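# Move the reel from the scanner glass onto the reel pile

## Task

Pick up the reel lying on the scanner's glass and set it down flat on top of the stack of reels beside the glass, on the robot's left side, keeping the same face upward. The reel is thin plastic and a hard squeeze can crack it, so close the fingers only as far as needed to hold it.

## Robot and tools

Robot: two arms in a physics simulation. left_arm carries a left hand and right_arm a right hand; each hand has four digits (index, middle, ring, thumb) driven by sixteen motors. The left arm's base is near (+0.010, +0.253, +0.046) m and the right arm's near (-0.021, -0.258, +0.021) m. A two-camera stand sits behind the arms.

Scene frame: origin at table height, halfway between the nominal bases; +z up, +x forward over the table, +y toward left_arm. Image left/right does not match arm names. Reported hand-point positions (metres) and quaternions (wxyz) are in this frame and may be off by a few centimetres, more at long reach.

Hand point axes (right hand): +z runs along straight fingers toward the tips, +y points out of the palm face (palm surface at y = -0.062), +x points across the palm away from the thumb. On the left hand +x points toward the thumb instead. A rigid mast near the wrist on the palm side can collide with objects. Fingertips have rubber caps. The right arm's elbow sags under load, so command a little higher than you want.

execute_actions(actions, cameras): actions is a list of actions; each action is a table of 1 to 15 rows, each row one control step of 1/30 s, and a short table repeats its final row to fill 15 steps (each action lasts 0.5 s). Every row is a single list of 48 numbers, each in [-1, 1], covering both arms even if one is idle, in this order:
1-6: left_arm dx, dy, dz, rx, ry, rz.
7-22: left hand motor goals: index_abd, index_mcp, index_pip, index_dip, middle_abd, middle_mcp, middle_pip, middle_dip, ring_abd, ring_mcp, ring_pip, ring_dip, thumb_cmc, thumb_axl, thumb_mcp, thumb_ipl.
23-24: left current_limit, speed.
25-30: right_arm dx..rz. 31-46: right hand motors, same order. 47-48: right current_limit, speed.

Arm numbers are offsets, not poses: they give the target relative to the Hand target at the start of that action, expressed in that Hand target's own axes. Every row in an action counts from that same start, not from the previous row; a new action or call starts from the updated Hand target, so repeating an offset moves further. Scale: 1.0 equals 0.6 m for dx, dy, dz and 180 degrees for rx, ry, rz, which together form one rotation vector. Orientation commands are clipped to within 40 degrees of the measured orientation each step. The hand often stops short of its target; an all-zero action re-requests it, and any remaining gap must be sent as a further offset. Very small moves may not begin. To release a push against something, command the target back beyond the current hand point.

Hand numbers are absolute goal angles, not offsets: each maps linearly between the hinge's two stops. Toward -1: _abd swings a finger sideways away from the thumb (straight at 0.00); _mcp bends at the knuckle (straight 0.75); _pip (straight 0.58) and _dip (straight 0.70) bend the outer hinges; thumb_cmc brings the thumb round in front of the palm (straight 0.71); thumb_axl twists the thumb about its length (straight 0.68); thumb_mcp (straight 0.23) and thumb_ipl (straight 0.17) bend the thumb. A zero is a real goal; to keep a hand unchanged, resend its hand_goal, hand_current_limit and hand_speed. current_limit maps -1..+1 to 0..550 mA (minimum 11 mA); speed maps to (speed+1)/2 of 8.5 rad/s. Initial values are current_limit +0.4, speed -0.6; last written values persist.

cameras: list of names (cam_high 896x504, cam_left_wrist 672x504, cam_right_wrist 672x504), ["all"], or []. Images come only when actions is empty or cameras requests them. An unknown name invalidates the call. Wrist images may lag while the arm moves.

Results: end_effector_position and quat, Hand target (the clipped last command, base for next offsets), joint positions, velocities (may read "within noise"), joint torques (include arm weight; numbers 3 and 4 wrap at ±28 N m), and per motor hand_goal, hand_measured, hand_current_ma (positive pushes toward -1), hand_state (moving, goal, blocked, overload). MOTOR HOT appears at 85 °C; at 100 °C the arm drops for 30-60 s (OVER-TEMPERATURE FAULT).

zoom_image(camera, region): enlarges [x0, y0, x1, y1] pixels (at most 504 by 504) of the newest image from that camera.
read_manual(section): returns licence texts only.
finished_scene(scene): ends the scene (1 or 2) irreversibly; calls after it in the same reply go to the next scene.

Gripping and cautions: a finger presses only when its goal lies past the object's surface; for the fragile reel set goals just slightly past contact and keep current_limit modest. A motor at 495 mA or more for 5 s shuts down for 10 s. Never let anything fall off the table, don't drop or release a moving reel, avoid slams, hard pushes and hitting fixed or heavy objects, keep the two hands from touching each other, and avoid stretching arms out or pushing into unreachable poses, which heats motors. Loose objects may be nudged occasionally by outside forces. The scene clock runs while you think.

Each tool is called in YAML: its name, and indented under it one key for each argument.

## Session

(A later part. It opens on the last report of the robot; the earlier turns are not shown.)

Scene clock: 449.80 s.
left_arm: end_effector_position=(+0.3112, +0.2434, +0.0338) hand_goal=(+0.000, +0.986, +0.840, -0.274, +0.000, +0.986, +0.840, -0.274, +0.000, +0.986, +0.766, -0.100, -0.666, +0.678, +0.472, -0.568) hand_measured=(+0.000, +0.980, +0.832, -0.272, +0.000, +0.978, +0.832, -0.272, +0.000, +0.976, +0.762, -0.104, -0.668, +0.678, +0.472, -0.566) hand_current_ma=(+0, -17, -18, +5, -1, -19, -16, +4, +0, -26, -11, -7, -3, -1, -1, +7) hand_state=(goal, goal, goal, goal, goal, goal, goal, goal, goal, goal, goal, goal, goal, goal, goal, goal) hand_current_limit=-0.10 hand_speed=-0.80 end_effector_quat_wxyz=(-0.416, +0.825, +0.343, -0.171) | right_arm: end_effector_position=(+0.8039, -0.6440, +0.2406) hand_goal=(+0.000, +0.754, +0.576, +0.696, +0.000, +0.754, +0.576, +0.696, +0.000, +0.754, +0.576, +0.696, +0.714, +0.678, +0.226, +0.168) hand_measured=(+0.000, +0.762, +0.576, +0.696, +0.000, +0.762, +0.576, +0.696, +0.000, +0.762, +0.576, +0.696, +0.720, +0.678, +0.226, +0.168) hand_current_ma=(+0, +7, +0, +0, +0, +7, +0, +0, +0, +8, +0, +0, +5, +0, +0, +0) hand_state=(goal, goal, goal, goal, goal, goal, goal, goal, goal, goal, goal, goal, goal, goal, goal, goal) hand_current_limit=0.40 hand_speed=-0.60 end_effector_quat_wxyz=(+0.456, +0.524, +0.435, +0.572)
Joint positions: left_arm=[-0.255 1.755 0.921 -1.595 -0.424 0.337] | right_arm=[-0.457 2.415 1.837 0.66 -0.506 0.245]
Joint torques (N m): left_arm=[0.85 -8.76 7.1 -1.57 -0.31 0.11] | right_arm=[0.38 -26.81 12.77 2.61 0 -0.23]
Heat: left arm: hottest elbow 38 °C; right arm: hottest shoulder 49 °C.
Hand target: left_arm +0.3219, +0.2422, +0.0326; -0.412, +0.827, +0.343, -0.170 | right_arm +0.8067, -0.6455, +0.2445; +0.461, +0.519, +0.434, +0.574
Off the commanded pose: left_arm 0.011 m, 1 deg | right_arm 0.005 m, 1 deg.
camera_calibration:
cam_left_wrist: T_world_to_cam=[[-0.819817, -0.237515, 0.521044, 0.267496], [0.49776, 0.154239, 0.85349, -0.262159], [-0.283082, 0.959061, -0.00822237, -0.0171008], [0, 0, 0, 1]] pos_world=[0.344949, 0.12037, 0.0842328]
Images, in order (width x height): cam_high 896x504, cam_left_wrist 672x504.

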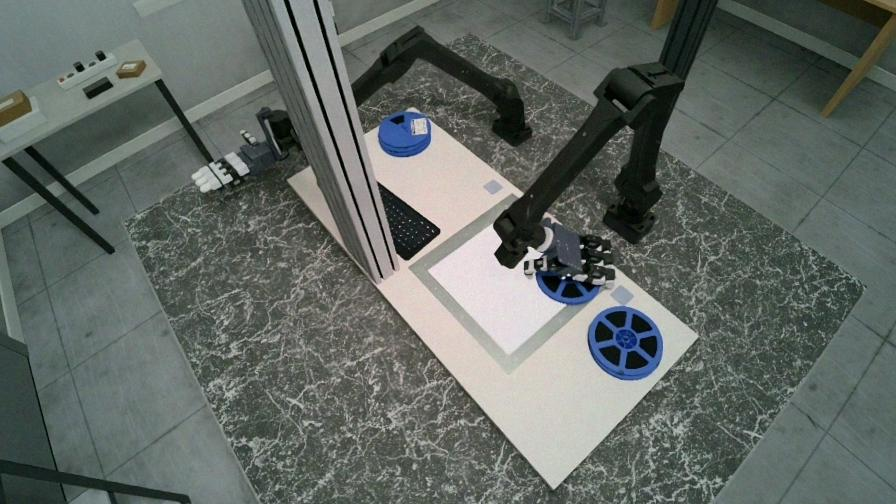

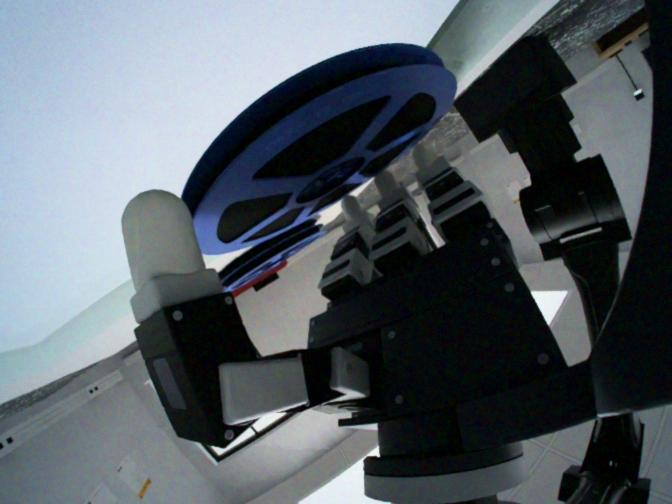

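execute_actions:
  actions:
    - [[0,0.008,0.006,0,0,0,0,0.986,0.839,-0.275,0,0.986,0.839,-0.275,0,0.986,0.766,-0.101,-0.667,0.678,0.472,-0.568,-0.1,-0.8,0,0,0,0,0,0,0,0.754,0.576,0.696,0,0.754,0.576,0.696,0,0.754,0.576,0.696,0.714,0.678,0.226,0.168,0.4,-0.6]]
  cameras: []

Scene clock: 454.93 s.
left_arm: end_effector_position=(+0.3123, +0.2431, +0.0312) hand_goal=(+0.000, +0.986, +0.840, -0.274, +0.000, +0.986, +0.840, -0.274, +0.000, +0.986, +0.766, -0.100, -0.666, +0.678, +0.472, -0.568) hand_measured=(+0.000, +0.980, +0.832, -0.272, +0.000, +0.978, +0.834, -0.272, +0.000, +0.976, +0.762, -0.104, -0.668, +0.678, +0.472, -0.566) hand_current_ma=(+0, -17, -18, +5, -1, -19, -16, +4, +0, -26, -11, -7, -3, -1, -1, +7) hand_state=(goal, goal, goal, goal, goal, goal, goal, goal, goal, goal, goal, goal, goal, goal, goal, goal) hand_current_limit=-0.10 hand_speed=-0.80 end_effector_quat_wxyz=(-0.415, +0.825, +0.343, -0.170) | right_arm: end_effector_position=(+0.8039, -0.6440, +0.2406) hand_goal=(+0.000, +0.754, +0.576, +0.696, +0.000, +0.754, +0.576, +0.696, +0.000, +0.754, +0.576, +0.696, +0.714, +0.678, +0.226, +0.168) hand_measured=(+0.000, +0.762, +0.576, +0.696, +0.000, +0.762, +0.576, +0.696, +0.000, +0.762, +0.576, +0.696, +0.720, +0.678, +0.226, +0.168) hand_current_ma=(+0, +7, +0, +0, +0, +7, +0, +0, +0, +8, +0, +0, +5, +0, +0, +0) hand_state=(goal, goal, goal, goal, goal, goal, goal, goal, goal, goal, goal, goal, goal, goal, goal, goal) hand_current_limit=0.40 hand_speed=-0.60 end_effector_quat_wxyz=(+0.456, +0.524, +0.435, +0.572)
Joint positions: left_arm=[-0.255 1.76 0.921 -1.587 -0.424 0.337] | right_arm=[-0.457 2.415 1.837 0.66 -0.506 0.245]
Joint torques (N m): left_arm=[1.08 -9.58 6.83 -1.39 -0.33 0.12] | right_arm=[0.44 -26.81 12.75 2.61 0 -0.24]
Heat: left arm: hottest elbow 38 °C; right arm: hottest shoulder 49 °C.
Hand target: left_arm +0.3218, +0.2422, +0.0265; -0.412, +0.827, +0.343, -0.170 | right_arm +0.8067, -0.6455, +0.2445; +0.461, +0.519, +0.434, +0.574
Off the commanded pose: left_arm 0.011 m, 0 deg | right_arm 0.005 m, 1 deg.
No camera images: "cameras" was empty.

execute_actions:
  actions:
    - [[0,0.0067,0.005,0,0,0,0,0.986,0.839,-0.275,0,0.986,0.839,-0.275,0,0.986,0.766,-0.101,-0.667,0.678,0.472,-0.568,-0.1,-0.8,0,0,0,0,0,0,0,0.754,0.576,0.696,0,0.754,0.576,0.696,0,0.754,0.576,0.696,0.714,0.678,0.226,0.168,0.4,-0.6]]
  cameras: ["cam_high","cam_left_wrist"]

zoom_image:
  camera: "cam_left_wrist"
  region: [80, 80, 480, 380]

zoom_image:
  camera: "cam_high"
  region: [510, 200, 650, 340]

Scene clock: 460.10 s.
left_arm: end_effector_position=(+0.3137, +0.2428, +0.0298) hand_goal=(+0.000, +0.986, +0.840, -0.274, +0.000, +0.986, +0.840, -0.274, +0.000, +0.986, +0.766, -0.100, -0.666, +0.678, +0.472, -0.568) hand_measured=(+0.000, +0.980, +0.832, -0.272, +0.000, +0.978, +0.834, -0.272, +0.000, +0.976, +0.762, -0.104, -0.672, +0.678, +0.472, -0.574) hand_current_ma=(+0, -17, -18, +5, -1, -19, -16, +4, +0, -26, -11, -6, -12, -1, +0, -19) hand_state=(goal, goal, goal, goal, goal, goal, goal, goal, goal, goal, goal, goal, goal, goal, goal, goal) hand_current_limit=-0.10 hand_speed=-0.80 end_effector_quat_wxyz=(-0.414, +0.826, +0.344, -0.167) | right_arm: end_effector_position=(+0.8039, -0.6440, +0.2406) hand_goal=(+0.000, +0.754, +0.576, +0.696, +0.000, +0.754, +0.576, +0.696, +0.000, +0.754, +0.576, +0.696, +0.714, +0.678, +0.226, +0.168) hand_measured=(+0.000, +0.762, +0.576, +0.696, +0.000, +0.762, +0.576, +0.696, +0.000, +0.762, +0.576, +0.696, +0.720, +0.678, +0.226, +0.168) hand_current_ma=(+0, +7, +0, +0, +0, +7, +0, +0, +0, +8, +0, +0, +5, +0, +0, +0) hand_state=(goal, goal, goal, goal, goal, goal, goal, goal, goal, goal, goal, goal, goal, goal, goal, goal) hand_current_limit=0.40 hand_speed=-0.60 end_effector_quat_wxyz=(+0.456, +0.524, +0.435, +0.572)
Joint positions: left_arm=[-0.255 1.762 0.921 -1.579 -0.424 0.337] | right_arm=[-0.457 2.415 1.837 0.66 -0.506 0.245]
Joint torques (N m): left_arm=[0.91 -8.76 6.52 -1.1 -0.3 0.04] | right_arm=[0.38 -26.87 12.77 2.59 0 -0.24]
Heat: left arm: hottest elbow 37 °C; right arm: hottest shoulder 49 °C.
Hand target: left_arm +0.3219, +0.2421, +0.0215; -0.412, +0.827, +0.343, -0.170 | right_arm +0.8067, -0.6455, +0.2445; +0.461, +0.519, +0.434, +0.574
Off the commanded pose: left_arm 0.012 m, 0 deg | right_arm 0.005 m, 1 deg.
camera_calibration:
cam_left_wrist: T_world_to_cam=[[-0.824337, -0.235908, 0.514603, 0.272659], [0.490714, 0.155465, 0.857339, -0.258054], [-0.282256, 0.959259, -0.0123917, -0.0160836], [0, 0, 0, 1]] pos_world=[0.346854, 0.119869, 0.0807291]
Images, in order (width x height): cam_high 896x504, cam_left_wrist 672x504.

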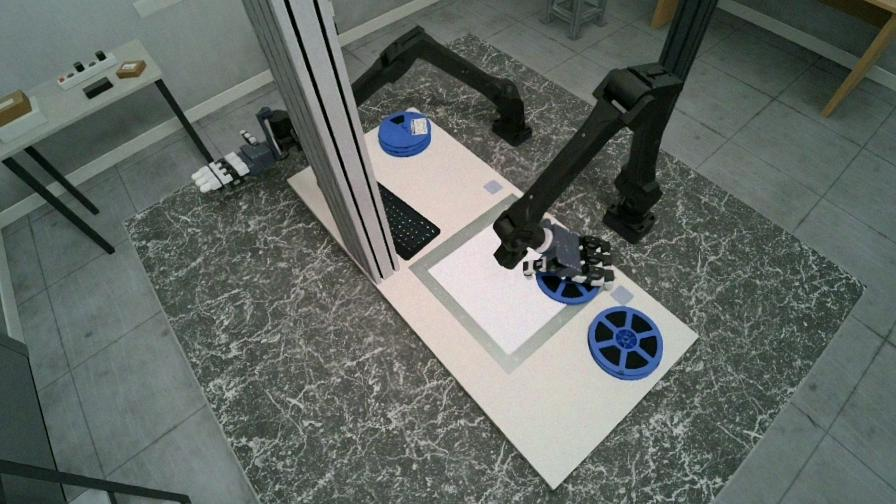

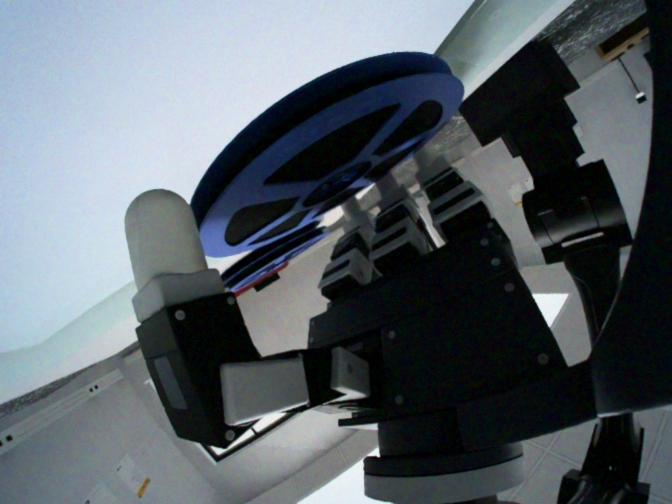

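Scaled by 1.260 from the camera's 672x504 image, which has a finer 960x720 frame.

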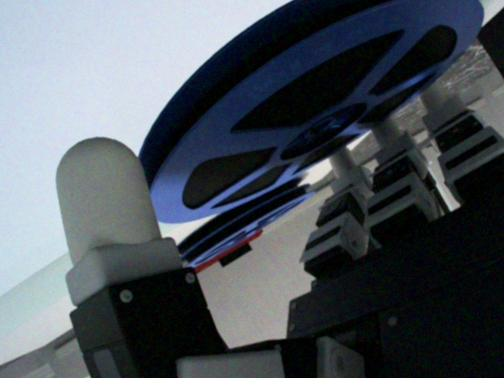

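Scaled by 3.600.

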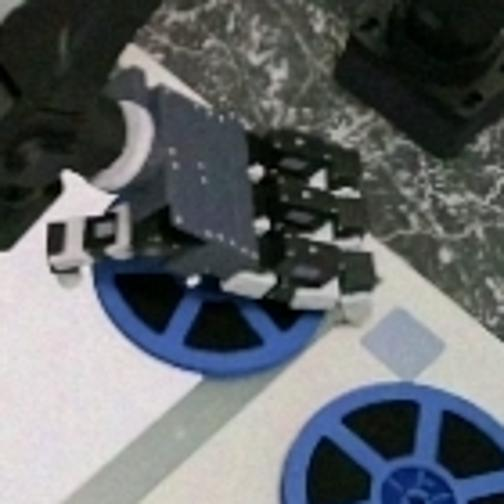

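zoom_image:
  camera: "cam_left_wrist"
  region: [280, 100, 480, 260]

zoom_image:
  camera: "cam_left_wrist"
  region: [110, 160, 260, 310]

Scaled by 2.520 from the camera's 672x504 image, which has a finer 960x720 frame.

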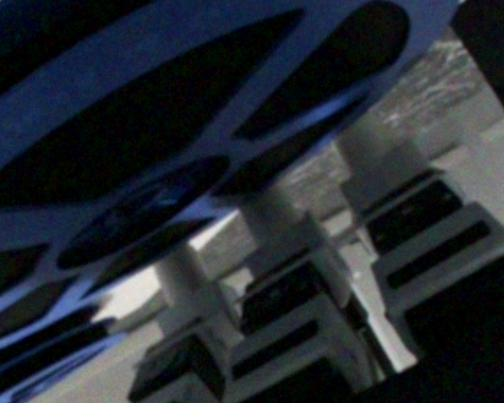

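Scaled by 3.360 from the camera's 672x504 image, which has a finer 960x720 frame.

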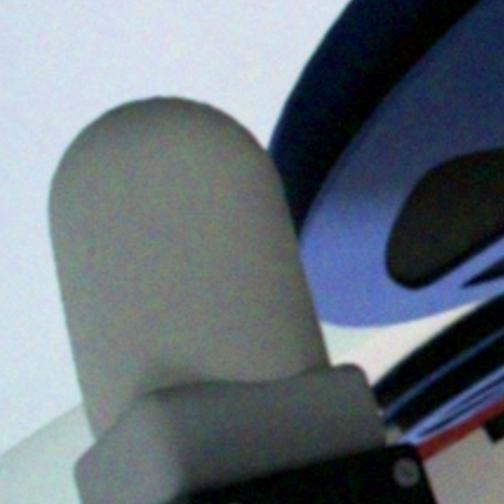

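execute_actions:
  actions:
    - [[0,0,0,0,0,0,0,0.986,0.883,-0.4,0,0.986,0.883,-0.4,0,0.986,0.766,-0.101,-0.667,0.678,0.472,-0.632,-0.1,-0.9,0,0,0,0,0,0,0,0.754,0.576,0.696,0,0.754,0.576,0.696,0,0.754,0.576,0.696,0.714,0.678,0.226,0.168,0.4,-0.6]]
  cameras: ["cam_high","cam_left_wrist"]

zoom_image:
  camera: "cam_left_wrist"
  region: [80, 80, 480, 380]

zoom_image:
  camera: "cam_high"
  region: [510, 200, 650, 340]

Scene clock: 475.63 s.
left_arm: end_effector_position=(+0.3144, +0.2425, +0.0286) hand_goal=(+0.000, +0.986, +0.884, -0.400, +0.000, +0.986, +0.884, -0.400, +0.000, +0.986, +0.766, -0.100, -0.666, +0.678, +0.472, -0.632) hand_measured=(+0.000, +0.980, +0.876, -0.398, +0.000, +0.978, +0.880, -0.394, -0.002, +0.984, +0.766, -0.100, -0.668, +0.678, +0.482, -0.614) hand_current_ma=(+0, -17, -18, +5, -1, -19, -9, +12, -2, -5, +1, +0, -3, -1, +37, +69) hand_state=(goal, goal, goal, goal, goal, goal, goal, goal, goal, goal, goal, goal, goal, goal, goal, goal) hand_current_limit=-0.10 hand_speed=-0.90 end_effector_quat_wxyz=(-0.413, +0.827, +0.344, -0.167) | right_arm: end_effector_position=(+0.8039, -0.6440, +0.2406) hand_goal=(+0.000, +0.754, +0.576, +0.696, +0.000, +0.754, +0.576, +0.696, +0.000, +0.754, +0.576, +0.696, +0.714, +0.678, +0.226, +0.168) hand_measured=(+0.000, +0.762, +0.576, +0.696, +0.000, +0.762, +0.576, +0.696, +0.000, +0.762, +0.576, +0.696, +0.720, +0.678, +0.226, +0.168) hand_current_ma=(+0, +7, +0, +0, +0, +7, +0, +0, +0, +8, +0, +0, +5, +0, +0, +0) hand_state=(goal, goal, goal, goal, goal, goal, goal, goal, goal, goal, goal, goal, goal, goal, goal, goal) hand_current_limit=0.40 hand_speed=-0.60 end_effector_quat_wxyz=(+0.456, +0.524, +0.435, +0.572)
Joint positions: left_arm=[-0.255 1.764 0.921 -1.574 -0.424 0.339] | right_arm=[-0.457 2.415 1.837 0.66 -0.506 0.245]
Joint torques (N m): left_arm=[0.44 -9.52 6.57 -1.29 -0.24 0.07] | right_arm=[0.44 -26.81 12.77 2.59 -0.01 -0.23]
Heat: left arm: hottest elbow 37 °C; right arm: hottest shoulder 49 °C.
Hand target: left_arm +0.3219, +0.2421, +0.0215; -0.412, +0.827, +0.343, -0.170 | right_arm +0.8067, -0.6455, +0.2445; +0.461, +0.519, +0.434, +0.574
Off the commanded pose: left_arm 0.010 m, 0 deg | right_arm 0.005 m, 1 deg.
camera_calibration:
cam_left_wrist: T_world_to_cam=[[-0.825465, -0.234335, 0.513512, 0.273835], [0.489344, 0.156344, 0.857962, -0.257087], [-0.281335, 0.959502, -0.0143859, -0.0159513], [0, 0, 0, 1]] pos_world=[0.347358, 0.119668, 0.0797241]
Images, in order (width x height): cam_high 896x504, cam_left_wrist 672x504.

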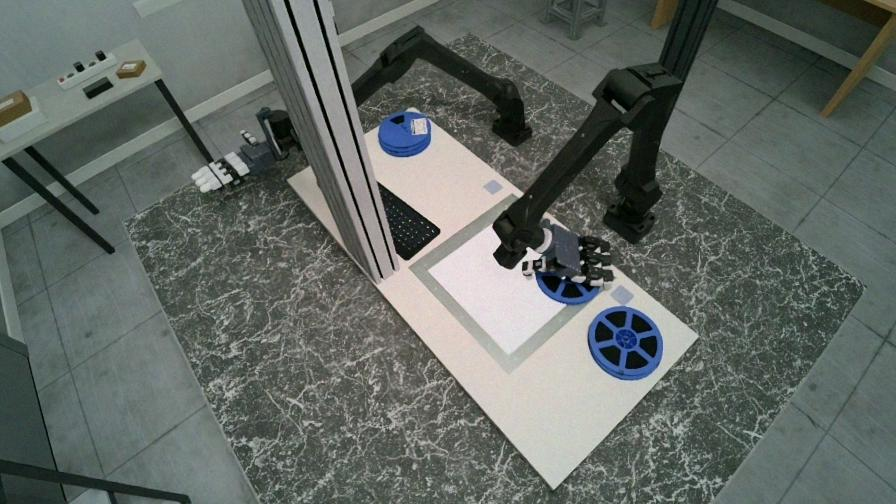

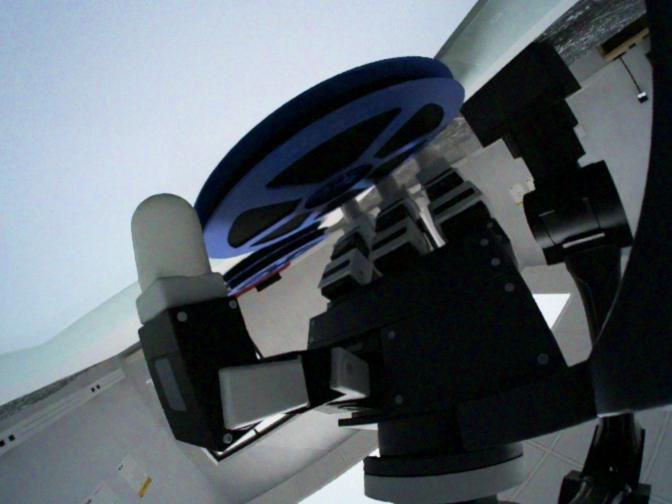

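Scaled by 1.260 from the camera's 672x504 image, which has a finer 960x720 frame.

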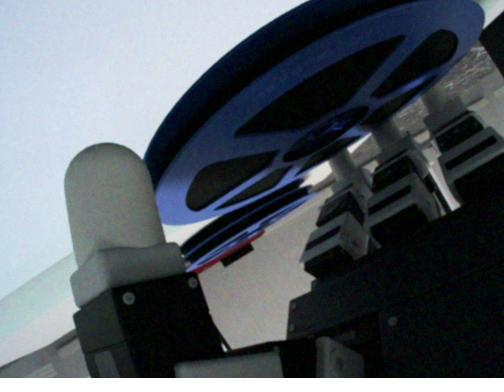

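Scaled by 3.600.

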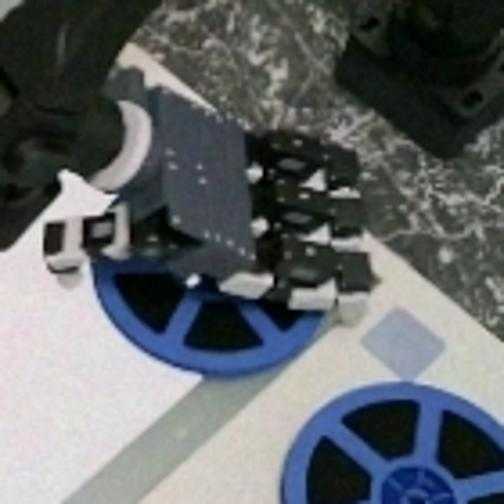

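execute_actions:
  actions:
    - [[0,-0.0093,-0.007,0,0,0,0,0.986,0.883,-0.4,0,0.986,0.883,-0.4,0,0.986,0.97,0.0,-0.667,0.678,0.472,-0.632,-0.1,-0.9,0,0,0,0,0,0,0,0.754,0.576,0.696,0,0.754,0.576,0.696,0,0.754,0.576,0.696,0.714,0.678,0.226,0.168,0.4,-0.6]]
  cameras: []

Scene clock: 486.00 s.
left_arm: end_effector_position=(+0.3144, +0.2425, +0.0286) hand_goal=(+0.000, +0.986, +0.884, -0.400, +0.000, +0.986, +0.884, -0.400, +0.000, +0.986, +0.970, +0.000, -0.666, +0.678, +0.472, -0.632) hand_measured=(+0.000, +0.980, +0.876, -0.398, +0.000, +0.978, +0.880, -0.394, -0.002, +0.978, +0.962, -0.004, -0.668, +0.678, +0.484, -0.614) hand_current_ma=(+0, -17, -18, +5, -1, -19, -8, +11, -2, -18, -20, -7, -3, -1, +38, +67) hand_state=(goal, goal, goal, goal, goal, goal, goal, goal, goal, goal, goal, goal, goal, goal, goal, goal) hand_current_limit=-0.10 hand_speed=-0.90 end_effector_quat_wxyz=(-0.413, +0.827, +0.344, -0.167) | right_arm: end_effector_position=(+0.8039, -0.6440, +0.2406) hand_goal=(+0.000, +0.754, +0.576, +0.696, +0.000, +0.754, +0.576, +0.696, +0.000, +0.754, +0.576, +0.696, +0.714, +0.678, +0.226, +0.168) hand_measured=(+0.000, +0.762, +0.576, +0.696, +0.000, +0.762, +0.576, +0.696, +0.000, +0.762, +0.576, +0.696, +0.720, +0.678, +0.226, +0.168) hand_current_ma=(+0, +7, +0, +0, +0, +7, +0, +0, +0, +8, +0, +0, +5, +0, +0, +0) hand_state=(goal, goal, goal, goal, goal, goal, goal, goal, goal, goal, goal, goal, goal, goal, goal, goal) hand_current_limit=0.40 hand_speed=-0.60 end_effector_quat_wxyz=(+0.456, +0.524, +0.435, +0.572)
Joint positions: left_arm=[-0.255 1.764 0.921 -1.574 -0.424 0.339] | right_arm=[-0.457 2.415 1.837 0.66 -0.506 0.245]
Joint torques (N m): left_arm=[1.26 -9.82 6.97 -2.1 -0.3 0.08] | right_arm=[0.38 -26.75 12.74 2.61 0 -0.24]
Heat: left arm: hottest elbow 37 °C; right arm: hottest shoulder 49 °C.
Hand target: left_arm +0.3218, +0.2421, +0.0285; -0.412, +0.827, +0.343, -0.170 | right_arm +0.8067, -0.6455, +0.2445; +0.461, +0.519, +0.434, +0.574
Off the commanded pose: left_arm 0.007 m, 0 deg | right_arm 0.005 m, 1 deg.
No camera images: "cameras" was empty.

execute_actions:
  actions:
    - [[0,-0.0093,-0.007,0,0,0,0,0.986,0.883,-0.4,0,0.986,0.883,-0.4,0,0.986,0.97,0.0,-0.667,0.678,0.472,-0.632,-0.1,-0.9,0,0,0,0,0,0,0,0.754,0.576,0.696,0,0.754,0.576,0.696,0,0.754,0.576,0.696,0.714,0.678,0.226,0.168,0.4,-0.6]]
  cameras: ["cam_left_wrist"]

zoom_image:
  camera: "cam_left_wrist"
  region: [110, 160, 260, 310]

Scene clock: 490.40 s.
left_arm: end_effector_position=(+0.3114, +0.2433, +0.0302) hand_goal=(+0.000, +0.986, +0.884, -0.400, +0.000, +0.986, +0.884, -0.400, +0.000, +0.986, +0.970, +0.000, -0.666, +0.678, +0.472, -0.632) hand_measured=(+0.000, +0.980, +0.876, -0.398, +0.000, +0.978, +0.880, -0.398, -0.002, +0.978, +0.962, -0.004, -0.668, +0.678, +0.472, -0.630) hand_current_ma=(+0, -17, -18, +5, -1, -19, -8, +4, -2, -19, -20, -7, -2, -1, +0, +8) hand_state=(goal, goal, goal, goal, goal, goal, goal, goal, goal, goal, goal, goal, goal, goal, goal, goal) hand_current_limit=-0.10 hand_speed=-0.90 end_effector_quat_wxyz=(-0.417, +0.825, +0.341, -0.172) | right_arm: end_effector_position=(+0.8039, -0.6440, +0.2406) hand_goal=(+0.000, +0.754, +0.576, +0.696, +0.000, +0.754, +0.576, +0.696, +0.000, +0.754, +0.576, +0.696, +0.714, +0.678, +0.226, +0.168) hand_measured=(+0.000, +0.762, +0.576, +0.696, +0.000, +0.762, +0.576, +0.696, +0.000, +0.762, +0.576, +0.696, +0.720, +0.678, +0.226, +0.168) hand_current_ma=(+0, +7, +0, +0, +0, +7, +0, +0, +0, +8, +0, +0, +5, +0, +0, +0) hand_state=(goal, goal, goal, goal, goal, goal, goal, goal, goal, goal, goal, goal, goal, goal, goal, goal) hand_current_limit=0.40 hand_speed=-0.60 end_effector_quat_wxyz=(+0.456, +0.524, +0.435, +0.572)
Joint positions: left_arm=[-0.255 1.764 0.921 -1.588 -0.424 0.339] | right_arm=[-0.457 2.415 1.837 0.66 -0.506 0.245]
Joint torques (N m): left_arm=[1.2 -11.63 7.28 -2.32 -0.32 0.08] | right_arm=[0.44 -26.75 12.78 2.62 0 -0.23]
Heat: left arm: hottest elbow 37 °C; right arm: hottest shoulder 49 °C.
Hand target: left_arm +0.3218, +0.2421, +0.0355; -0.412, +0.827, +0.343, -0.170 | right_arm +0.8067, -0.6455, +0.2445; +0.461, +0.519, +0.434, +0.574
Off the commanded pose: left_arm 0.012 m, 1 deg | right_arm 0.005 m, 1 deg.
camera_calibration:
cam_left_wrist: T_world_to_cam=[[-0.818537, -0.236119, 0.523684, 0.268664], [0.500762, 0.153413, 0.851881, -0.259844], [-0.281485, 0.959538, -0.00733491, -0.0176847], [0, 0, 0, 1]] pos_world=[0.345054, 0.120269, 0.0805316]
Images, in order (width x height): cam_left_wrist 672x504.

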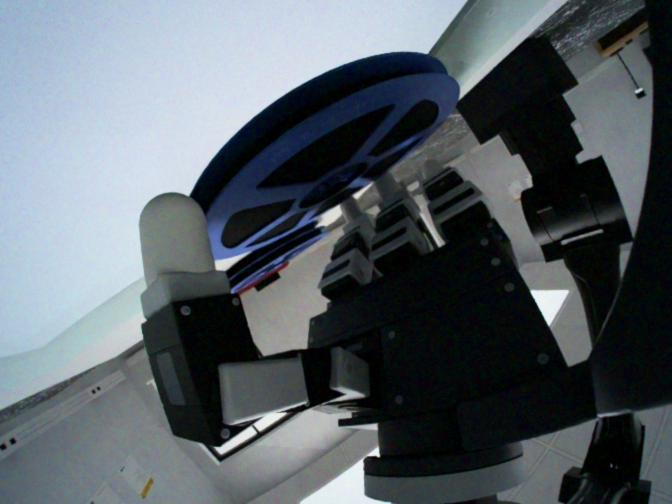

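Scaled by 3.360 from the camera's 672x504 image, which has a finer 960x720 frame.

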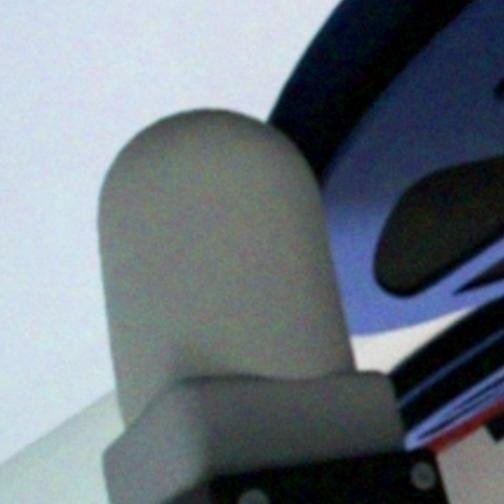

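execute_actions:
  actions:
    - [[0,0,0,0,0,0,0,0.986,0.89,-0.49,0,0.986,0.89,-0.49,0,0.986,0.97,0.0,-0.667,0.678,0.472,-0.68,-0.1,-0.9,0,0,0,0,0,0,0,0.754,0.576,0.696,0,0.754,0.576,0.696,0,0.754,0.576,0.696,0.714,0.678,0.226,0.168,0.4,-0.6]]
  cameras: ["cam_left_wrist"]

zoom_image:
  camera: "cam_left_wrist"
  region: [110, 160, 260, 310]

Scene clock: 495.40 s.
left_arm: end_effector_position=(+0.3114, +0.2433, +0.0302) hand_goal=(+0.000, +0.986, +0.890, -0.490, +0.000, +0.986, +0.890, -0.490, +0.000, +0.986, +0.970, +0.000, -0.666, +0.678, +0.472, -0.680) hand_measured=(+0.000, +0.980, +0.882, -0.488, +0.000, +0.980, +0.892, -0.474, -0.002, +0.978, +0.962, -0.004, -0.664, +0.678, +0.476, -0.664) hand_current_ma=(+0, -17, -18, +5, -1, -13, +2, +44, -2, -19, -20, -7, +3, -1, +11, +64) hand_state=(goal, goal, goal, goal, goal, goal, goal, goal, goal, goal, goal, goal, goal, goal, goal, goal) hand_current_limit=-0.10 hand_speed=-0.90 end_effector_quat_wxyz=(-0.417, +0.825, +0.341, -0.172) | right_arm: end_effector_position=(+0.8039, -0.6440, +0.2406) hand_goal=(+0.000, +0.754, +0.576, +0.696, +0.000, +0.754, +0.576, +0.696, +0.000, +0.754, +0.576, +0.696, +0.714, +0.678, +0.226, +0.168) hand_measured=(+0.000, +0.762, +0.576, +0.696, +0.000, +0.762, +0.576, +0.696, +0.000, +0.762, +0.576, +0.696, +0.720, +0.678, +0.226, +0.168) hand_current_ma=(+0, +7, +0, +0, +0, +7, +0, +0, +0, +8, +0, +0, +5, +0, +0, +0) hand_state=(goal, goal, goal, goal, goal, goal, goal, goal, goal, goal, goal, goal, goal, goal, goal, goal) hand_current_limit=0.40 hand_speed=-0.60 end_effector_quat_wxyz=(+0.456, +0.524, +0.435, +0.572)
Joint positions: left_arm=[-0.255 1.764 0.921 -1.588 -0.424 0.339] | right_arm=[-0.457 2.415 1.837 0.66 -0.506 0.245]
Joint torques (N m): left_arm=[1.03 -11.11 7.31 -2.33 -0.32 0.07] | right_arm=[0.44 -26.87 12.74 2.56 0 -0.23]
Heat: left arm: hottest elbow 37 °C; right arm: hottest shoulder 49 °C.
Hand target: left_arm +0.3218, +0.2421, +0.0355; -0.412, +0.827, +0.343, -0.170 | right_arm +0.8067, -0.6455, +0.2445; +0.461, +0.519, +0.434, +0.574
Off the commanded pose: left_arm 0.012 m, 1 deg | right_arm 0.005 m, 1 deg.
camera_calibration:
cam_left_wrist: T_world_to_cam=[[-0.818537, -0.236119, 0.523684, 0.268664], [0.500762, 0.153413, 0.851881, -0.259844], [-0.281485, 0.959538, -0.00733491, -0.0176847], [0, 0, 0, 1]] pos_world=[0.345054, 0.120269, 0.0805316]
Images, in order (width x height): cam_left_wrist 672x504.

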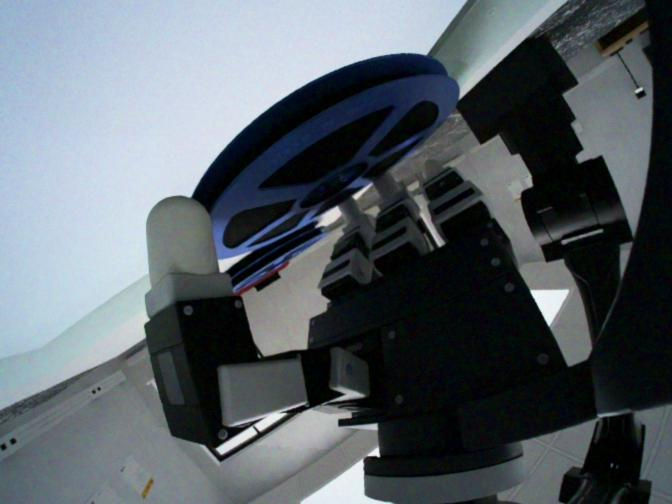

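Scaled by 3.360 from the camera's 672x504 image, which has a finer 960x720 frame.

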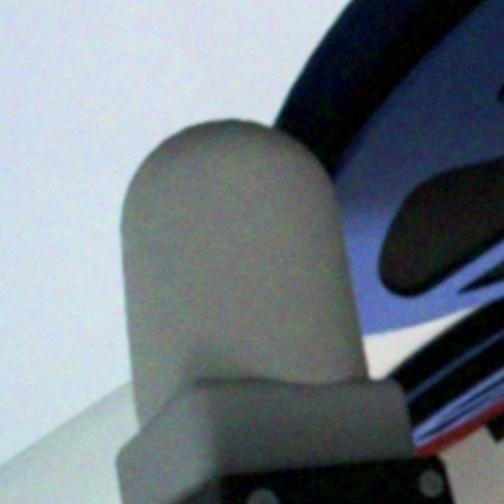

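execute_actions:
  actions:
    - [[0,0,0,0,0,0,0,0.986,0.9,-0.56,0,0.986,0.89,-0.51,0,0.986,0.97,0.0,-0.667,0.678,0.472,-0.70,-0.1,-0.9,0,0,0,0,0,0,0,0.754,0.576,0.696,0,0.754,0.576,0.696,0,0.754,0.576,0.696,0.714,0.678,0.226,0.168,0.4,-0.6]]
  cameras: ["cam_left_wrist","cam_high"]

zoom_image:
  camera: "cam_left_wrist"
  region: [110, 80, 480, 310]

zoom_image:
  camera: "cam_high"
  region: [510, 200, 650, 340]

Scene clock: 502.73 s.
left_arm: end_effector_position=(+0.3114, +0.2433, +0.0302) hand_goal=(+0.000, +0.986, +0.900, -0.560, +0.000, +0.986, +0.890, -0.510, +0.000, +0.986, +0.970, +0.000, -0.666, +0.678, +0.472, -0.700) hand_measured=(+0.000, +0.980, +0.892, -0.558, +0.000, +0.986, +0.894, -0.490, -0.002, +0.978, +0.962, -0.004, -0.662, +0.678, +0.480, -0.674) hand_current_ma=(+0, -17, -18, +5, -1, -1, +8, +57, -2, -19, -20, -7, +6, -1, +26, +115) hand_state=(goal, goal, goal, goal, goal, goal, goal, blocked, goal, goal, goal, goal, goal, goal, goal, blocked) hand_current_limit=-0.10 hand_speed=-0.90 end_effector_quat_wxyz=(-0.417, +0.825, +0.341, -0.172) | right_arm: end_effector_position=(+0.8039, -0.6440, +0.2406) hand_goal=(+0.000, +0.754, +0.576, +0.696, +0.000, +0.754, +0.576, +0.696, +0.000, +0.754, +0.576, +0.696, +0.714, +0.678, +0.226, +0.168) hand_measured=(+0.000, +0.762, +0.576, +0.696, +0.000, +0.762, +0.576, +0.696, +0.000, +0.762, +0.576, +0.696, +0.720, +0.678, +0.226, +0.168) hand_current_ma=(+0, +7, +0, +0, +0, +7, +0, +0, +0, +8, +0, +0, +5, +0, +0, +0) hand_state=(goal, goal, goal, goal, goal, goal, goal, goal, goal, goal, goal, goal, goal, goal, goal, goal) hand_current_limit=0.40 hand_speed=-0.60 end_effector_quat_wxyz=(+0.456, +0.524, +0.435, +0.572)
Joint positions: left_arm=[-0.255 1.764 0.921 -1.588 -0.424 0.339] | right_arm=[-0.457 2.415 1.837 0.66 -0.506 0.245]
Joint torques (N m): left_arm=[0.56 -11.4 7.23 -2.4 -0.27 0.06] | right_arm=[0.38 -26.87 12.77 2.59 -0.01 -0.23]
Heat: left arm: hottest elbow 37 °C; right arm: hottest shoulder 49 °C.
Hand target: left_arm +0.3218, +0.2421, +0.0355; -0.412, +0.827, +0.343, -0.170 | right_arm +0.8067, -0.6455, +0.2445; +0.461, +0.519, +0.434, +0.574
Off the commanded pose: left_arm 0.012 m, 1 deg | right_arm 0.005 m, 1 deg.
camera_calibration:
cam_left_wrist: T_world_to_cam=[[-0.818537, -0.236119, 0.523684, 0.268664], [0.500762, 0.153413, 0.851881, -0.259844], [-0.281485, 0.959538, -0.00733491, -0.0176847], [0, 0, 0, 1]] pos_world=[0.345054, 0.120269, 0.0805316]
Images, in order (width x height): cam_high 896x504, cam_left_wrist 672x504.

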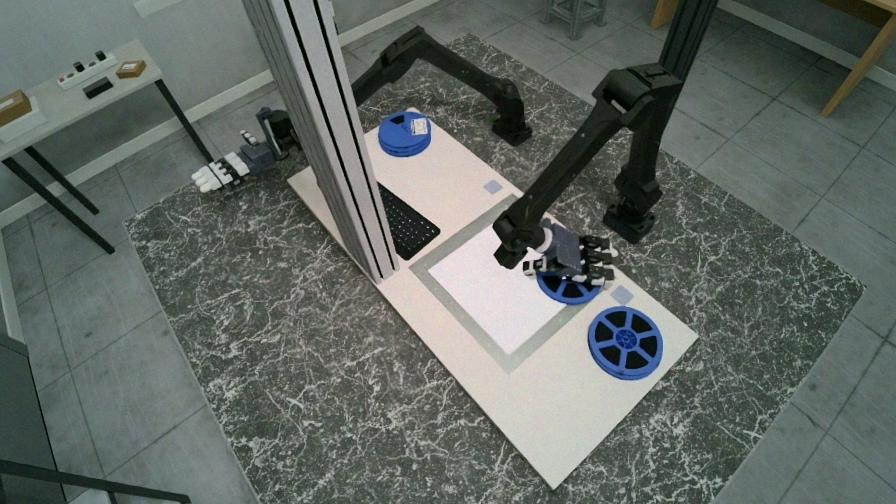

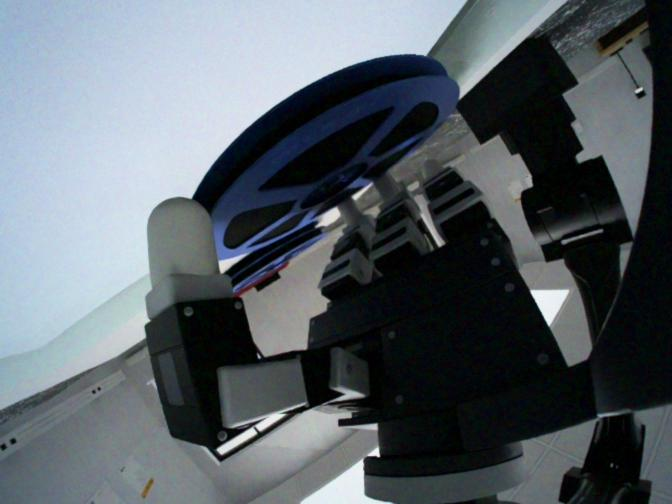

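Scaled by 1.362 from the camera's 672x504 image, which has a finer 960x720 frame.

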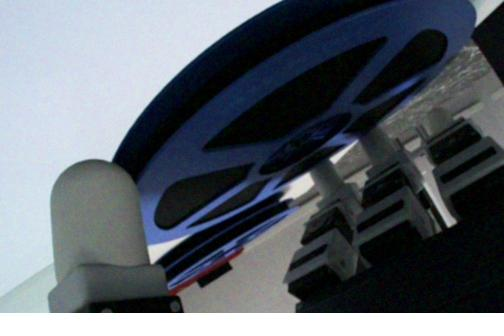

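Scaled by 3.600.

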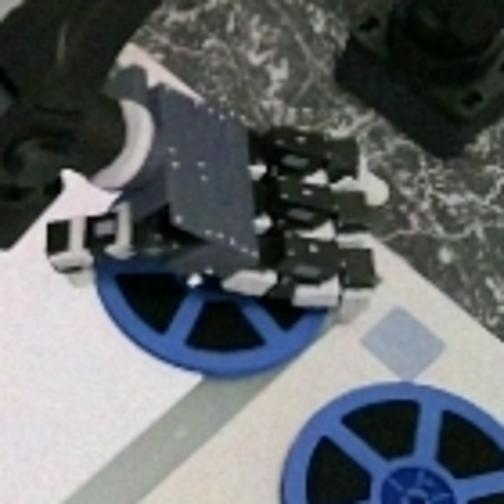

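execute_actions:
  actions:
    - [[0,0,0,0,0,0,0,0.986,0.91,-0.66,0,0.986,0.89,-0.51,0,0.986,0.97,0.0,-0.667,0.678,0.472,-0.70,-0.1,-0.9,0,0,0,0,0,0,0,0.754,0.576,0.696,0,0.754,0.576,0.696,0,0.754,0.576,0.696,0.714,0.678,0.226,0.168,0.4,-0.6]]
  cameras: []

Scene clock: 509.60 s.
left_arm: end_effector_position=(+0.3114, +0.2433, +0.0302) hand_goal=(+0.000, +0.986, +0.910, -0.660, +0.000, +0.986, +0.890, -0.510, +0.000, +0.986, +0.970, +0.000, -0.666, +0.678, +0.472, -0.700) hand_measured=(+0.000, +0.982, +0.912, -0.640, +0.000, +0.986, +0.894, -0.496, -0.002, +0.978, +0.962, -0.004, -0.662, +0.678, +0.484, -0.674) hand_current_ma=(+1, -7, +4, +54, -1, -1, +8, +38, -2, -19, -20, -7, +6, -1, +38, +115) hand_state=(goal, goal, goal, goal, goal, goal, goal, goal, goal, goal, goal, goal, goal, goal, goal, blocked) hand_current_limit=-0.10 hand_speed=-0.90 end_effector_quat_wxyz=(-0.417, +0.825, +0.341, -0.172) | right_arm: end_effector_position=(+0.8039, -0.6440, +0.2406) hand_goal=(+0.000, +0.754, +0.576, +0.696, +0.000, +0.754, +0.576, +0.696, +0.000, +0.754, +0.576, +0.696, +0.714, +0.678, +0.226, +0.168) hand_measured=(+0.000, +0.762, +0.576, +0.696, +0.000, +0.762, +0.576, +0.696, +0.000, +0.762, +0.576, +0.696, +0.720, +0.678, +0.226, +0.168) hand_current_ma=(+0, +7, +0, +0, +0, +7, +0, +0, +0, +8, +0, +0, +5, +0, +0, +0) hand_state=(goal, goal, goal, goal, goal, goal, goal, goal, goal, goal, goal, goal, goal, goal, goal, goal) hand_current_limit=0.40 hand_speed=-0.60 end_effector_quat_wxyz=(+0.456, +0.524, +0.435, +0.572)
Joint positions: left_arm=[-0.255 1.764 0.921 -1.588 -0.424 0.339] | right_arm=[-0.457 2.415 1.837 0.66 -0.506 0.245]
Joint torques (N m): left_arm=[1.03 -11.75 7.13 -2.14 -0.28 0.04] | right_arm=[0.44 -26.81 12.77 2.59 -0.01 -0.23]
Heat: left arm: hottest shoulder 37 °C; right arm: hottest shoulder 49 °C.
Hand target: left_arm +0.3218, +0.2422, +0.0355; -0.412, +0.827, +0.343, -0.170 | right_arm +0.8067, -0.6455, +0.2445; +0.461, +0.519, +0.434, +0.574
Off the commanded pose: left_arm 0.012 m, 1 deg | right_arm 0.005 m, 1 deg.
No camera images: "cameras" was empty.

execute_actions:
  actions:
    - [[0,0,0,0,0,0,0,0.986,0.91,-0.66,0,0.986,0.89,-0.51,0,0.986,0.92,-0.7,-0.667,0.678,0.472,-0.70,-0.1,-0.8,0,0,0,0,0,0,0,0.754,0.576,0.696,0,0.754,0.576,0.696,0,0.754,0.576,0.696,0.714,0.678,0.226,0.168,0.4,-0.6]]
  cameras: []

execute_actions:
  actions:
    - [[0,0,0,0,0,0,0,0.986,0.91,-0.67,0,0.986,0.89,-0.52,0,0.986,0.92,-0.84,-0.667,0.678,0.472,-0.70,-0.1,-0.9,0,0,0,0,0,0,0,0.754,0.576,0.696,0,0.754,0.576,0.696,0,0.754,0.576,0.696,0.714,0.678,0.226,0.168,0.4,-0.6]]
  cameras: ["cam_left_wrist","cam_high"]

zoom_image:
  camera: "cam_left_wrist"
  region: [110, 40, 480, 310]

Scene clock: 517.80 s.
left_arm: end_effector_position=(+0.3114, +0.2433, +0.0302) hand_goal=(+0.000, +0.986, +0.910, -0.660, +0.000, +0.986, +0.890, -0.510, +0.000, +0.986, +0.920, -0.700, -0.666, +0.678, +0.472, -0.700) hand_measured=(+0.000, +0.982, +0.912, -0.640, +0.000, +0.986, +0.894, -0.496, -0.002, +0.978, +0.920, -0.696, -0.662, +0.678, +0.484, -0.674) hand_current_ma=(+1, -6, +4, +54, -1, -1, +8, +38, -2, -19, +0, +6, +6, -1, +38, +115) hand_state=(goal, goal, goal, goal, goal, goal, goal, goal, goal, goal, goal, goal, goal, goal, goal, blocked) hand_current_limit=-0.10 hand_speed=-0.80 end_effector_quat_wxyz=(-0.417, +0.825, +0.341, -0.172) | right_arm: end_effector_position=(+0.8039, -0.6440, +0.2406) hand_goal=(+0.000, +0.754, +0.576, +0.696, +0.000, +0.754, +0.576, +0.696, +0.000, +0.754, +0.576, +0.696, +0.714, +0.678, +0.226, +0.168) hand_measured=(+0.000, +0.762, +0.576, +0.696, +0.000, +0.762, +0.576, +0.696, +0.000, +0.762, +0.576, +0.696, +0.720, +0.678, +0.226, +0.168) hand_current_ma=(+0, +7, +0, +0, +0, +7, +0, +0, +0, +8, +0, +0, +5, +0, +0, +0) hand_state=(goal, goal, goal, goal, goal, goal, goal, goal, goal, goal, goal, goal, goal, goal, goal, goal) hand_current_limit=0.40 hand_speed=-0.60 end_effector_quat_wxyz=(+0.456, +0.524, +0.435, +0.572)
Joint positions: left_arm=[-0.255 1.764 0.921 -1.588 -0.424 0.339] | right_arm=[-0.457 2.415 1.837 0.66 -0.506 0.245]
Joint torques (N m): left_arm=[0.5 -11.58 7.17 -2.19 -0.28 0.09] | right_arm=[0.38 -26.81 12.75 2.59 -0.01 -0.24]
Heat: left arm: hottest shoulder 37 °C; right arm: hottest shoulder 49 °C.
Hand target: left_arm +0.3218, +0.2422, +0.0355; -0.412, +0.827, +0.343, -0.170 | right_arm +0.8067, -0.6455, +0.2445; +0.461, +0.519, +0.434, +0.574
Off the commanded pose: left_arm 0.012 m, 1 deg | right_arm 0.005 m, 1 deg.
No camera images: "cameras" was empty.

Scene clock: 518.50 s.
left_arm: end_effector_position=(+0.3114, +0.2433, +0.0302) hand_goal=(+0.000, +0.986, +0.910, -0.670, +0.000, +0.986, +0.890, -0.520, +0.000, +0.986, +0.920, -0.840, -0.666, +0.678, +0.472, -0.700) hand_measured=(+0.000, +0.984, +0.912, -0.650, +0.000, +0.986, +0.894, -0.504, -0.002, +0.978, +0.920, -0.836, -0.662, +0.678, +0.486, -0.674) hand_current_ma=(+1, -5, +5, +58, -1, -1, +8, +46, -2, -19, +0, +6, +6, -1, +48, +115) hand_state=(goal, goal, goal, blocked, goal, goal, goal, goal, goal, goal, goal, goal, goal, goal, goal, blocked) hand_current_limit=-0.10 hand_speed=-0.90 end_effector_quat_wxyz=(-0.417, +0.825, +0.341, -0.172) | right_arm: end_effector_position=(+0.8039, -0.6440, +0.2406) hand_goal=(+0.000, +0.754, +0.576, +0.696, +0.000, +0.754, +0.576, +0.696, +0.000, +0.754, +0.576, +0.696, +0.714, +0.678, +0.226, +0.168) hand_measured=(+0.000, +0.762, +0.576, +0.696, +0.000, +0.762, +0.576, +0.696, +0.000, +0.762, +0.576, +0.696, +0.720, +0.678, +0.226, +0.168) hand_current_ma=(+0, +7, +0, +0, +0, +7, +0, +0, +0, +8, +0, +0, +5, +0, +0, +0) hand_state=(goal, goal, goal, goal, goal, goal, goal, goal, goal, goal, goal, goal, goal, goal, goal, goal) hand_current_limit=0.40 hand_speed=-0.60 end_effector_quat_wxyz=(+0.456, +0.524, +0.435, +0.572)
Joint positions: left_arm=[-0.255 1.764 0.921 -1.588 -0.424 0.339] | right_arm=[-0.457 2.415 1.837 0.66 -0.506 0.245]
Joint torques (N m): left_arm=[1.55 -11.63 7.06 -2.22 -0.33 0.07] | right_arm=[0.38 -26.75 12.77 2.59 -0.01 -0.24]
Heat: left arm: hottest shoulder 37 °C; right arm: hottest shoulder 49 °C.
Hand target: left_arm +0.3218, +0.2421, +0.0355; -0.412, +0.827, +0.343, -0.170 | right_arm +0.8067, -0.6455, +0.2445; +0.461, +0.519, +0.434, +0.574
Off the commanded pose: left_arm 0.012 m, 1 deg | right_arm 0.005 m, 1 deg.
camera_calibration:
cam_left_wrist: T_world_to_cam=[[-0.818473, -0.235794, 0.52393, 0.268561], [0.500986, 0.153536, 0.851728, -0.259908], [-0.281274, 0.959598, -0.00753592, -0.0176522], [0, 0, 0, 1]] pos_world=[0.345055, 0.120169, 0.0805306]
Images, in order (width x height): cam_high 896x504, cam_left_wrist 672x504.

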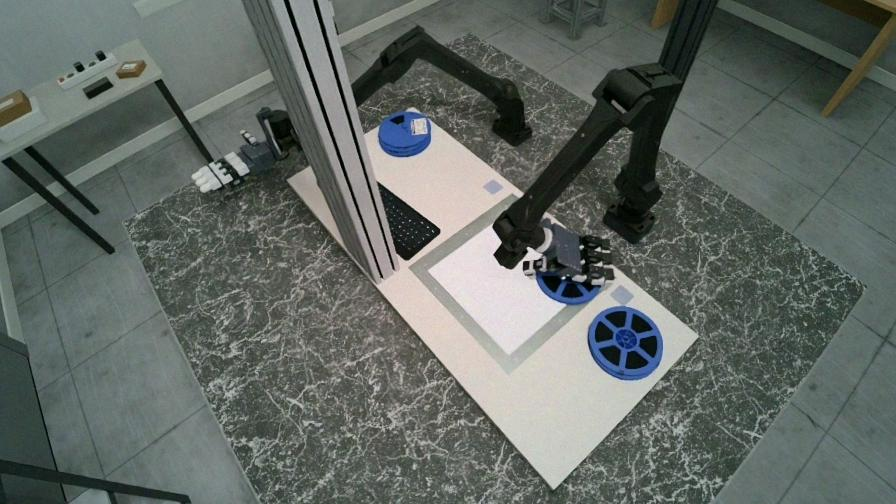

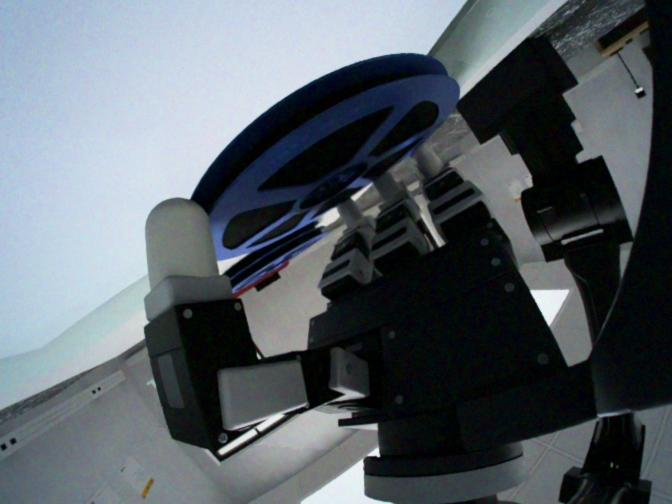

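Scaled by 1.362 from the camera's 672x504 image, which has a finer 960x720 frame.

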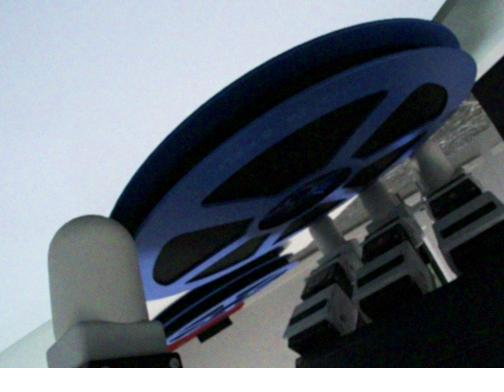

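execute_actions:
  actions:
    - [[0,0,0,0,0,0,0,0.986,0.91,-0.67,0,0.986,0.89,-0.52,0,0.986,0.9,-0.94,-0.667,0.678,0.472,-0.70,-0.1,-0.9,0,0,0,0,0,0,0,0.754,0.576,0.696,0,0.754,0.576,0.696,0,0.754,0.576,0.696,0.714,0.678,0.226,0.168,0.4,-0.6]]
  cameras: []

Scene clock: 522.70 s.
left_arm: end_effector_position=(+0.3114, +0.2432, +0.0302) hand_goal=(+0.000, +0.986, +0.910, -0.670, +0.000, +0.986, +0.890, -0.520, +0.000, +0.986, +0.900, -0.940, -0.666, +0.678, +0.472, -0.700) hand_measured=(+0.000, +0.984, +0.912, -0.654, +0.000, +0.986, +0.894, -0.510, -0.002, +0.988, +0.904, -0.922, -0.658, +0.678, +0.488, -0.674) hand_current_ma=(+1, -5, +5, +44, -1, -1, +8, +28, -3, +2, +9, +53, +16, +0, +58, +115) hand_state=(goal, goal, goal, goal, goal, goal, goal, goal, goal, goal, goal, goal, goal, goal, goal, blocked) hand_current_limit=-0.10 hand_speed=-0.90 end_effector_quat_wxyz=(-0.416, +0.825, +0.341, -0.172) | right_arm: end_effector_position=(+0.8039, -0.6440, +0.2406) hand_goal=(+0.000, +0.754, +0.576, +0.696, +0.000, +0.754, +0.576, +0.696, +0.000, +0.754, +0.576, +0.696, +0.714, +0.678, +0.226, +0.168) hand_measured=(+0.000, +0.762, +0.576, +0.696, +0.000, +0.762, +0.576, +0.696, +0.000, +0.762, +0.576, +0.696, +0.720, +0.678, +0.226, +0.168) hand_current_ma=(+0, +7, +0, +0, +0, +7, +0, +0, +0, +8, +0, +0, +5, +0, +0, +0) hand_state=(goal, goal, goal, goal, goal, goal, goal, goal, goal, goal, goal, goal, goal, goal, goal, goal) hand_current_limit=0.40 hand_speed=-0.60 end_effector_quat_wxyz=(+0.456, +0.524, +0.435, +0.572)
Joint positions: left_arm=[-0.255 1.764 0.921 -1.588 -0.424 0.34] | right_arm=[-0.457 2.415 1.837 0.66 -0.506 0.245]
Joint torques (N m): left_arm=[1.08 -11.05 7.23 -2.1 -0.3 0.09] | right_arm=[0.38 -26.81 12.77 2.59 0 -0.24]
Heat: left arm: hottest shoulder 37 °C; right arm: hottest shoulder 49 °C.
Hand target: left_arm +0.3218, +0.2421, +0.0355; -0.412, +0.827, +0.343, -0.170 | right_arm +0.8067, -0.6455, +0.2445; +0.461, +0.519, +0.434, +0.574
Off the commanded pose: left_arm 0.012 m, 1 deg | right_arm 0.005 m, 1 deg.
No camera images: "cameras" was empty.

execute_actions:
  actions:
    - [[0,0,0,0,0,0,0,0.986,0.91,-0.69,0,0.986,0.89,-0.55,0,0.986,0.9,-0.97,-0.667,0.678,0.46,-0.72,-0.1,-0.9,0,0,0,0,0,0,0,0.754,0.576,0.696,0,0.754,0.576,0.696,0,0.754,0.576,0.696,0.714,0.678,0.226,0.168,0.4,-0.6]]
    - [[0,-0.016,-0.012,0,0,0,0,0.986,0.91,-0.69,0,0.986,0.89,-0.55,0,0.986,0.9,-0.97,-0.667,0.678,0.46,-0.72,-0.1,-0.9,0,0,0,0,0,0,0,0.754,0.576,0.696,0,0.754,0.576,0.696,0,0.754,0.576,0.696,0.714,0.678,0.226,0.168,0.4,-0.6]]
  cameras: ["cam_left_wrist"]

zoom_image:
  camera: "cam_left_wrist"
  region: [110, 40, 480, 310]

Scene clock: 531.80 s.
left_arm: end_effector_position=(+0.3060, +0.2446, +0.0368) hand_goal=(+0.000, +0.986, +0.910, -0.690, +0.000, +0.986, +0.890, -0.550, +0.000, +0.986, +0.900, -0.970, -0.666, +0.678, +0.460, -0.720) hand_measured=(+0.000, +0.980, +0.910, -0.688, +0.000, +0.980, +0.890, -0.548, -0.002, +0.978, +0.900, -0.966, -0.662, +0.678, +0.460, -0.716) hand_current_ma=(+1, -16, +1, +5, -1, -15, +1, +4, -3, -17, +1, +7, +7, +1, +0, +9) hand_state=(goal, goal, goal, goal, goal, goal, goal, goal, goal, goal, goal, goal, goal, goal, goal, goal) hand_current_limit=-0.10 hand_speed=-0.90 end_effector_quat_wxyz=(-0.422, +0.822, +0.337, -0.180) | right_arm: end_effector_position=(+0.8039, -0.6440, +0.2406) hand_goal=(+0.000, +0.754, +0.576, +0.696, +0.000, +0.754, +0.576, +0.696, +0.000, +0.754, +0.576, +0.696, +0.714, +0.678, +0.226, +0.168) hand_measured=(+0.000, +0.762, +0.576, +0.696, +0.000, +0.762, +0.576, +0.696, +0.000, +0.762, +0.576, +0.696, +0.720, +0.678, +0.226, +0.168) hand_current_ma=(+0, +7, +0, +0, +0, +7, +0, +0, +0, +8, +0, +0, +5, +0, +0, +0) hand_state=(goal, goal, goal, goal, goal, goal, goal, goal, goal, goal, goal, goal, goal, goal, goal, goal) hand_current_limit=0.40 hand_speed=-0.60 end_effector_quat_wxyz=(+0.456, +0.524, +0.435, +0.572)
Joint positions: left_arm=[-0.255 1.755 0.921 -1.62 -0.424 0.34] | right_arm=[-0.457 2.415 1.837 0.66 -0.506 0.245]
Joint torques (N m): left_arm=[1.08 -12.45 7.77 -2.14 -0.28 0.07] | right_arm=[0.44 -26.87 12.75 2.59 -0.01 -0.24]
Heat: left arm: hottest shoulder 37 °C; right arm: hottest shoulder 49 °C.
Hand target: left_arm +0.3218, +0.2421, +0.0475; -0.412, +0.827, +0.343, -0.170 | right_arm +0.8067, -0.6455, +0.2445; +0.461, +0.519, +0.434, +0.574
Off the commanded pose: left_arm 0.019 m, 2 deg | right_arm 0.005 m, 1 deg.
camera_calibration:
cam_left_wrist: T_world_to_cam=[[-0.806879, -0.237835, 0.540723, 0.257264], [0.519794, 0.149021, 0.841194, -0.267213], [-0.280644, 0.959806, 0.00338352, -0.0211122], [0, 0, 0, 1]] pos_world=[0.340552, 0.12127, 0.0857403]
Images, in order (width x height): cam_left_wrist 672x504.

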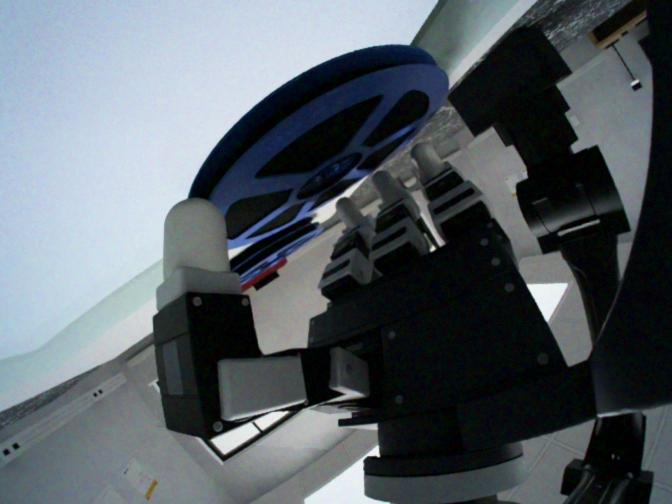

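Scaled by 1.362 from the camera's 672x504 image, which has a finer 960x720 frame.

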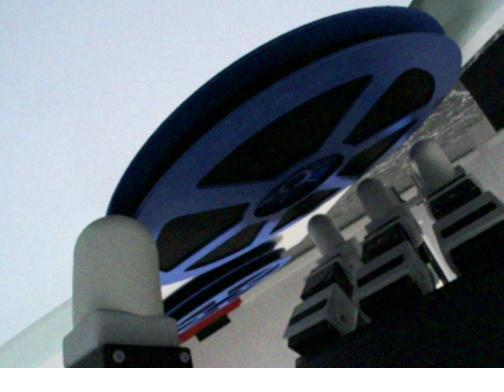

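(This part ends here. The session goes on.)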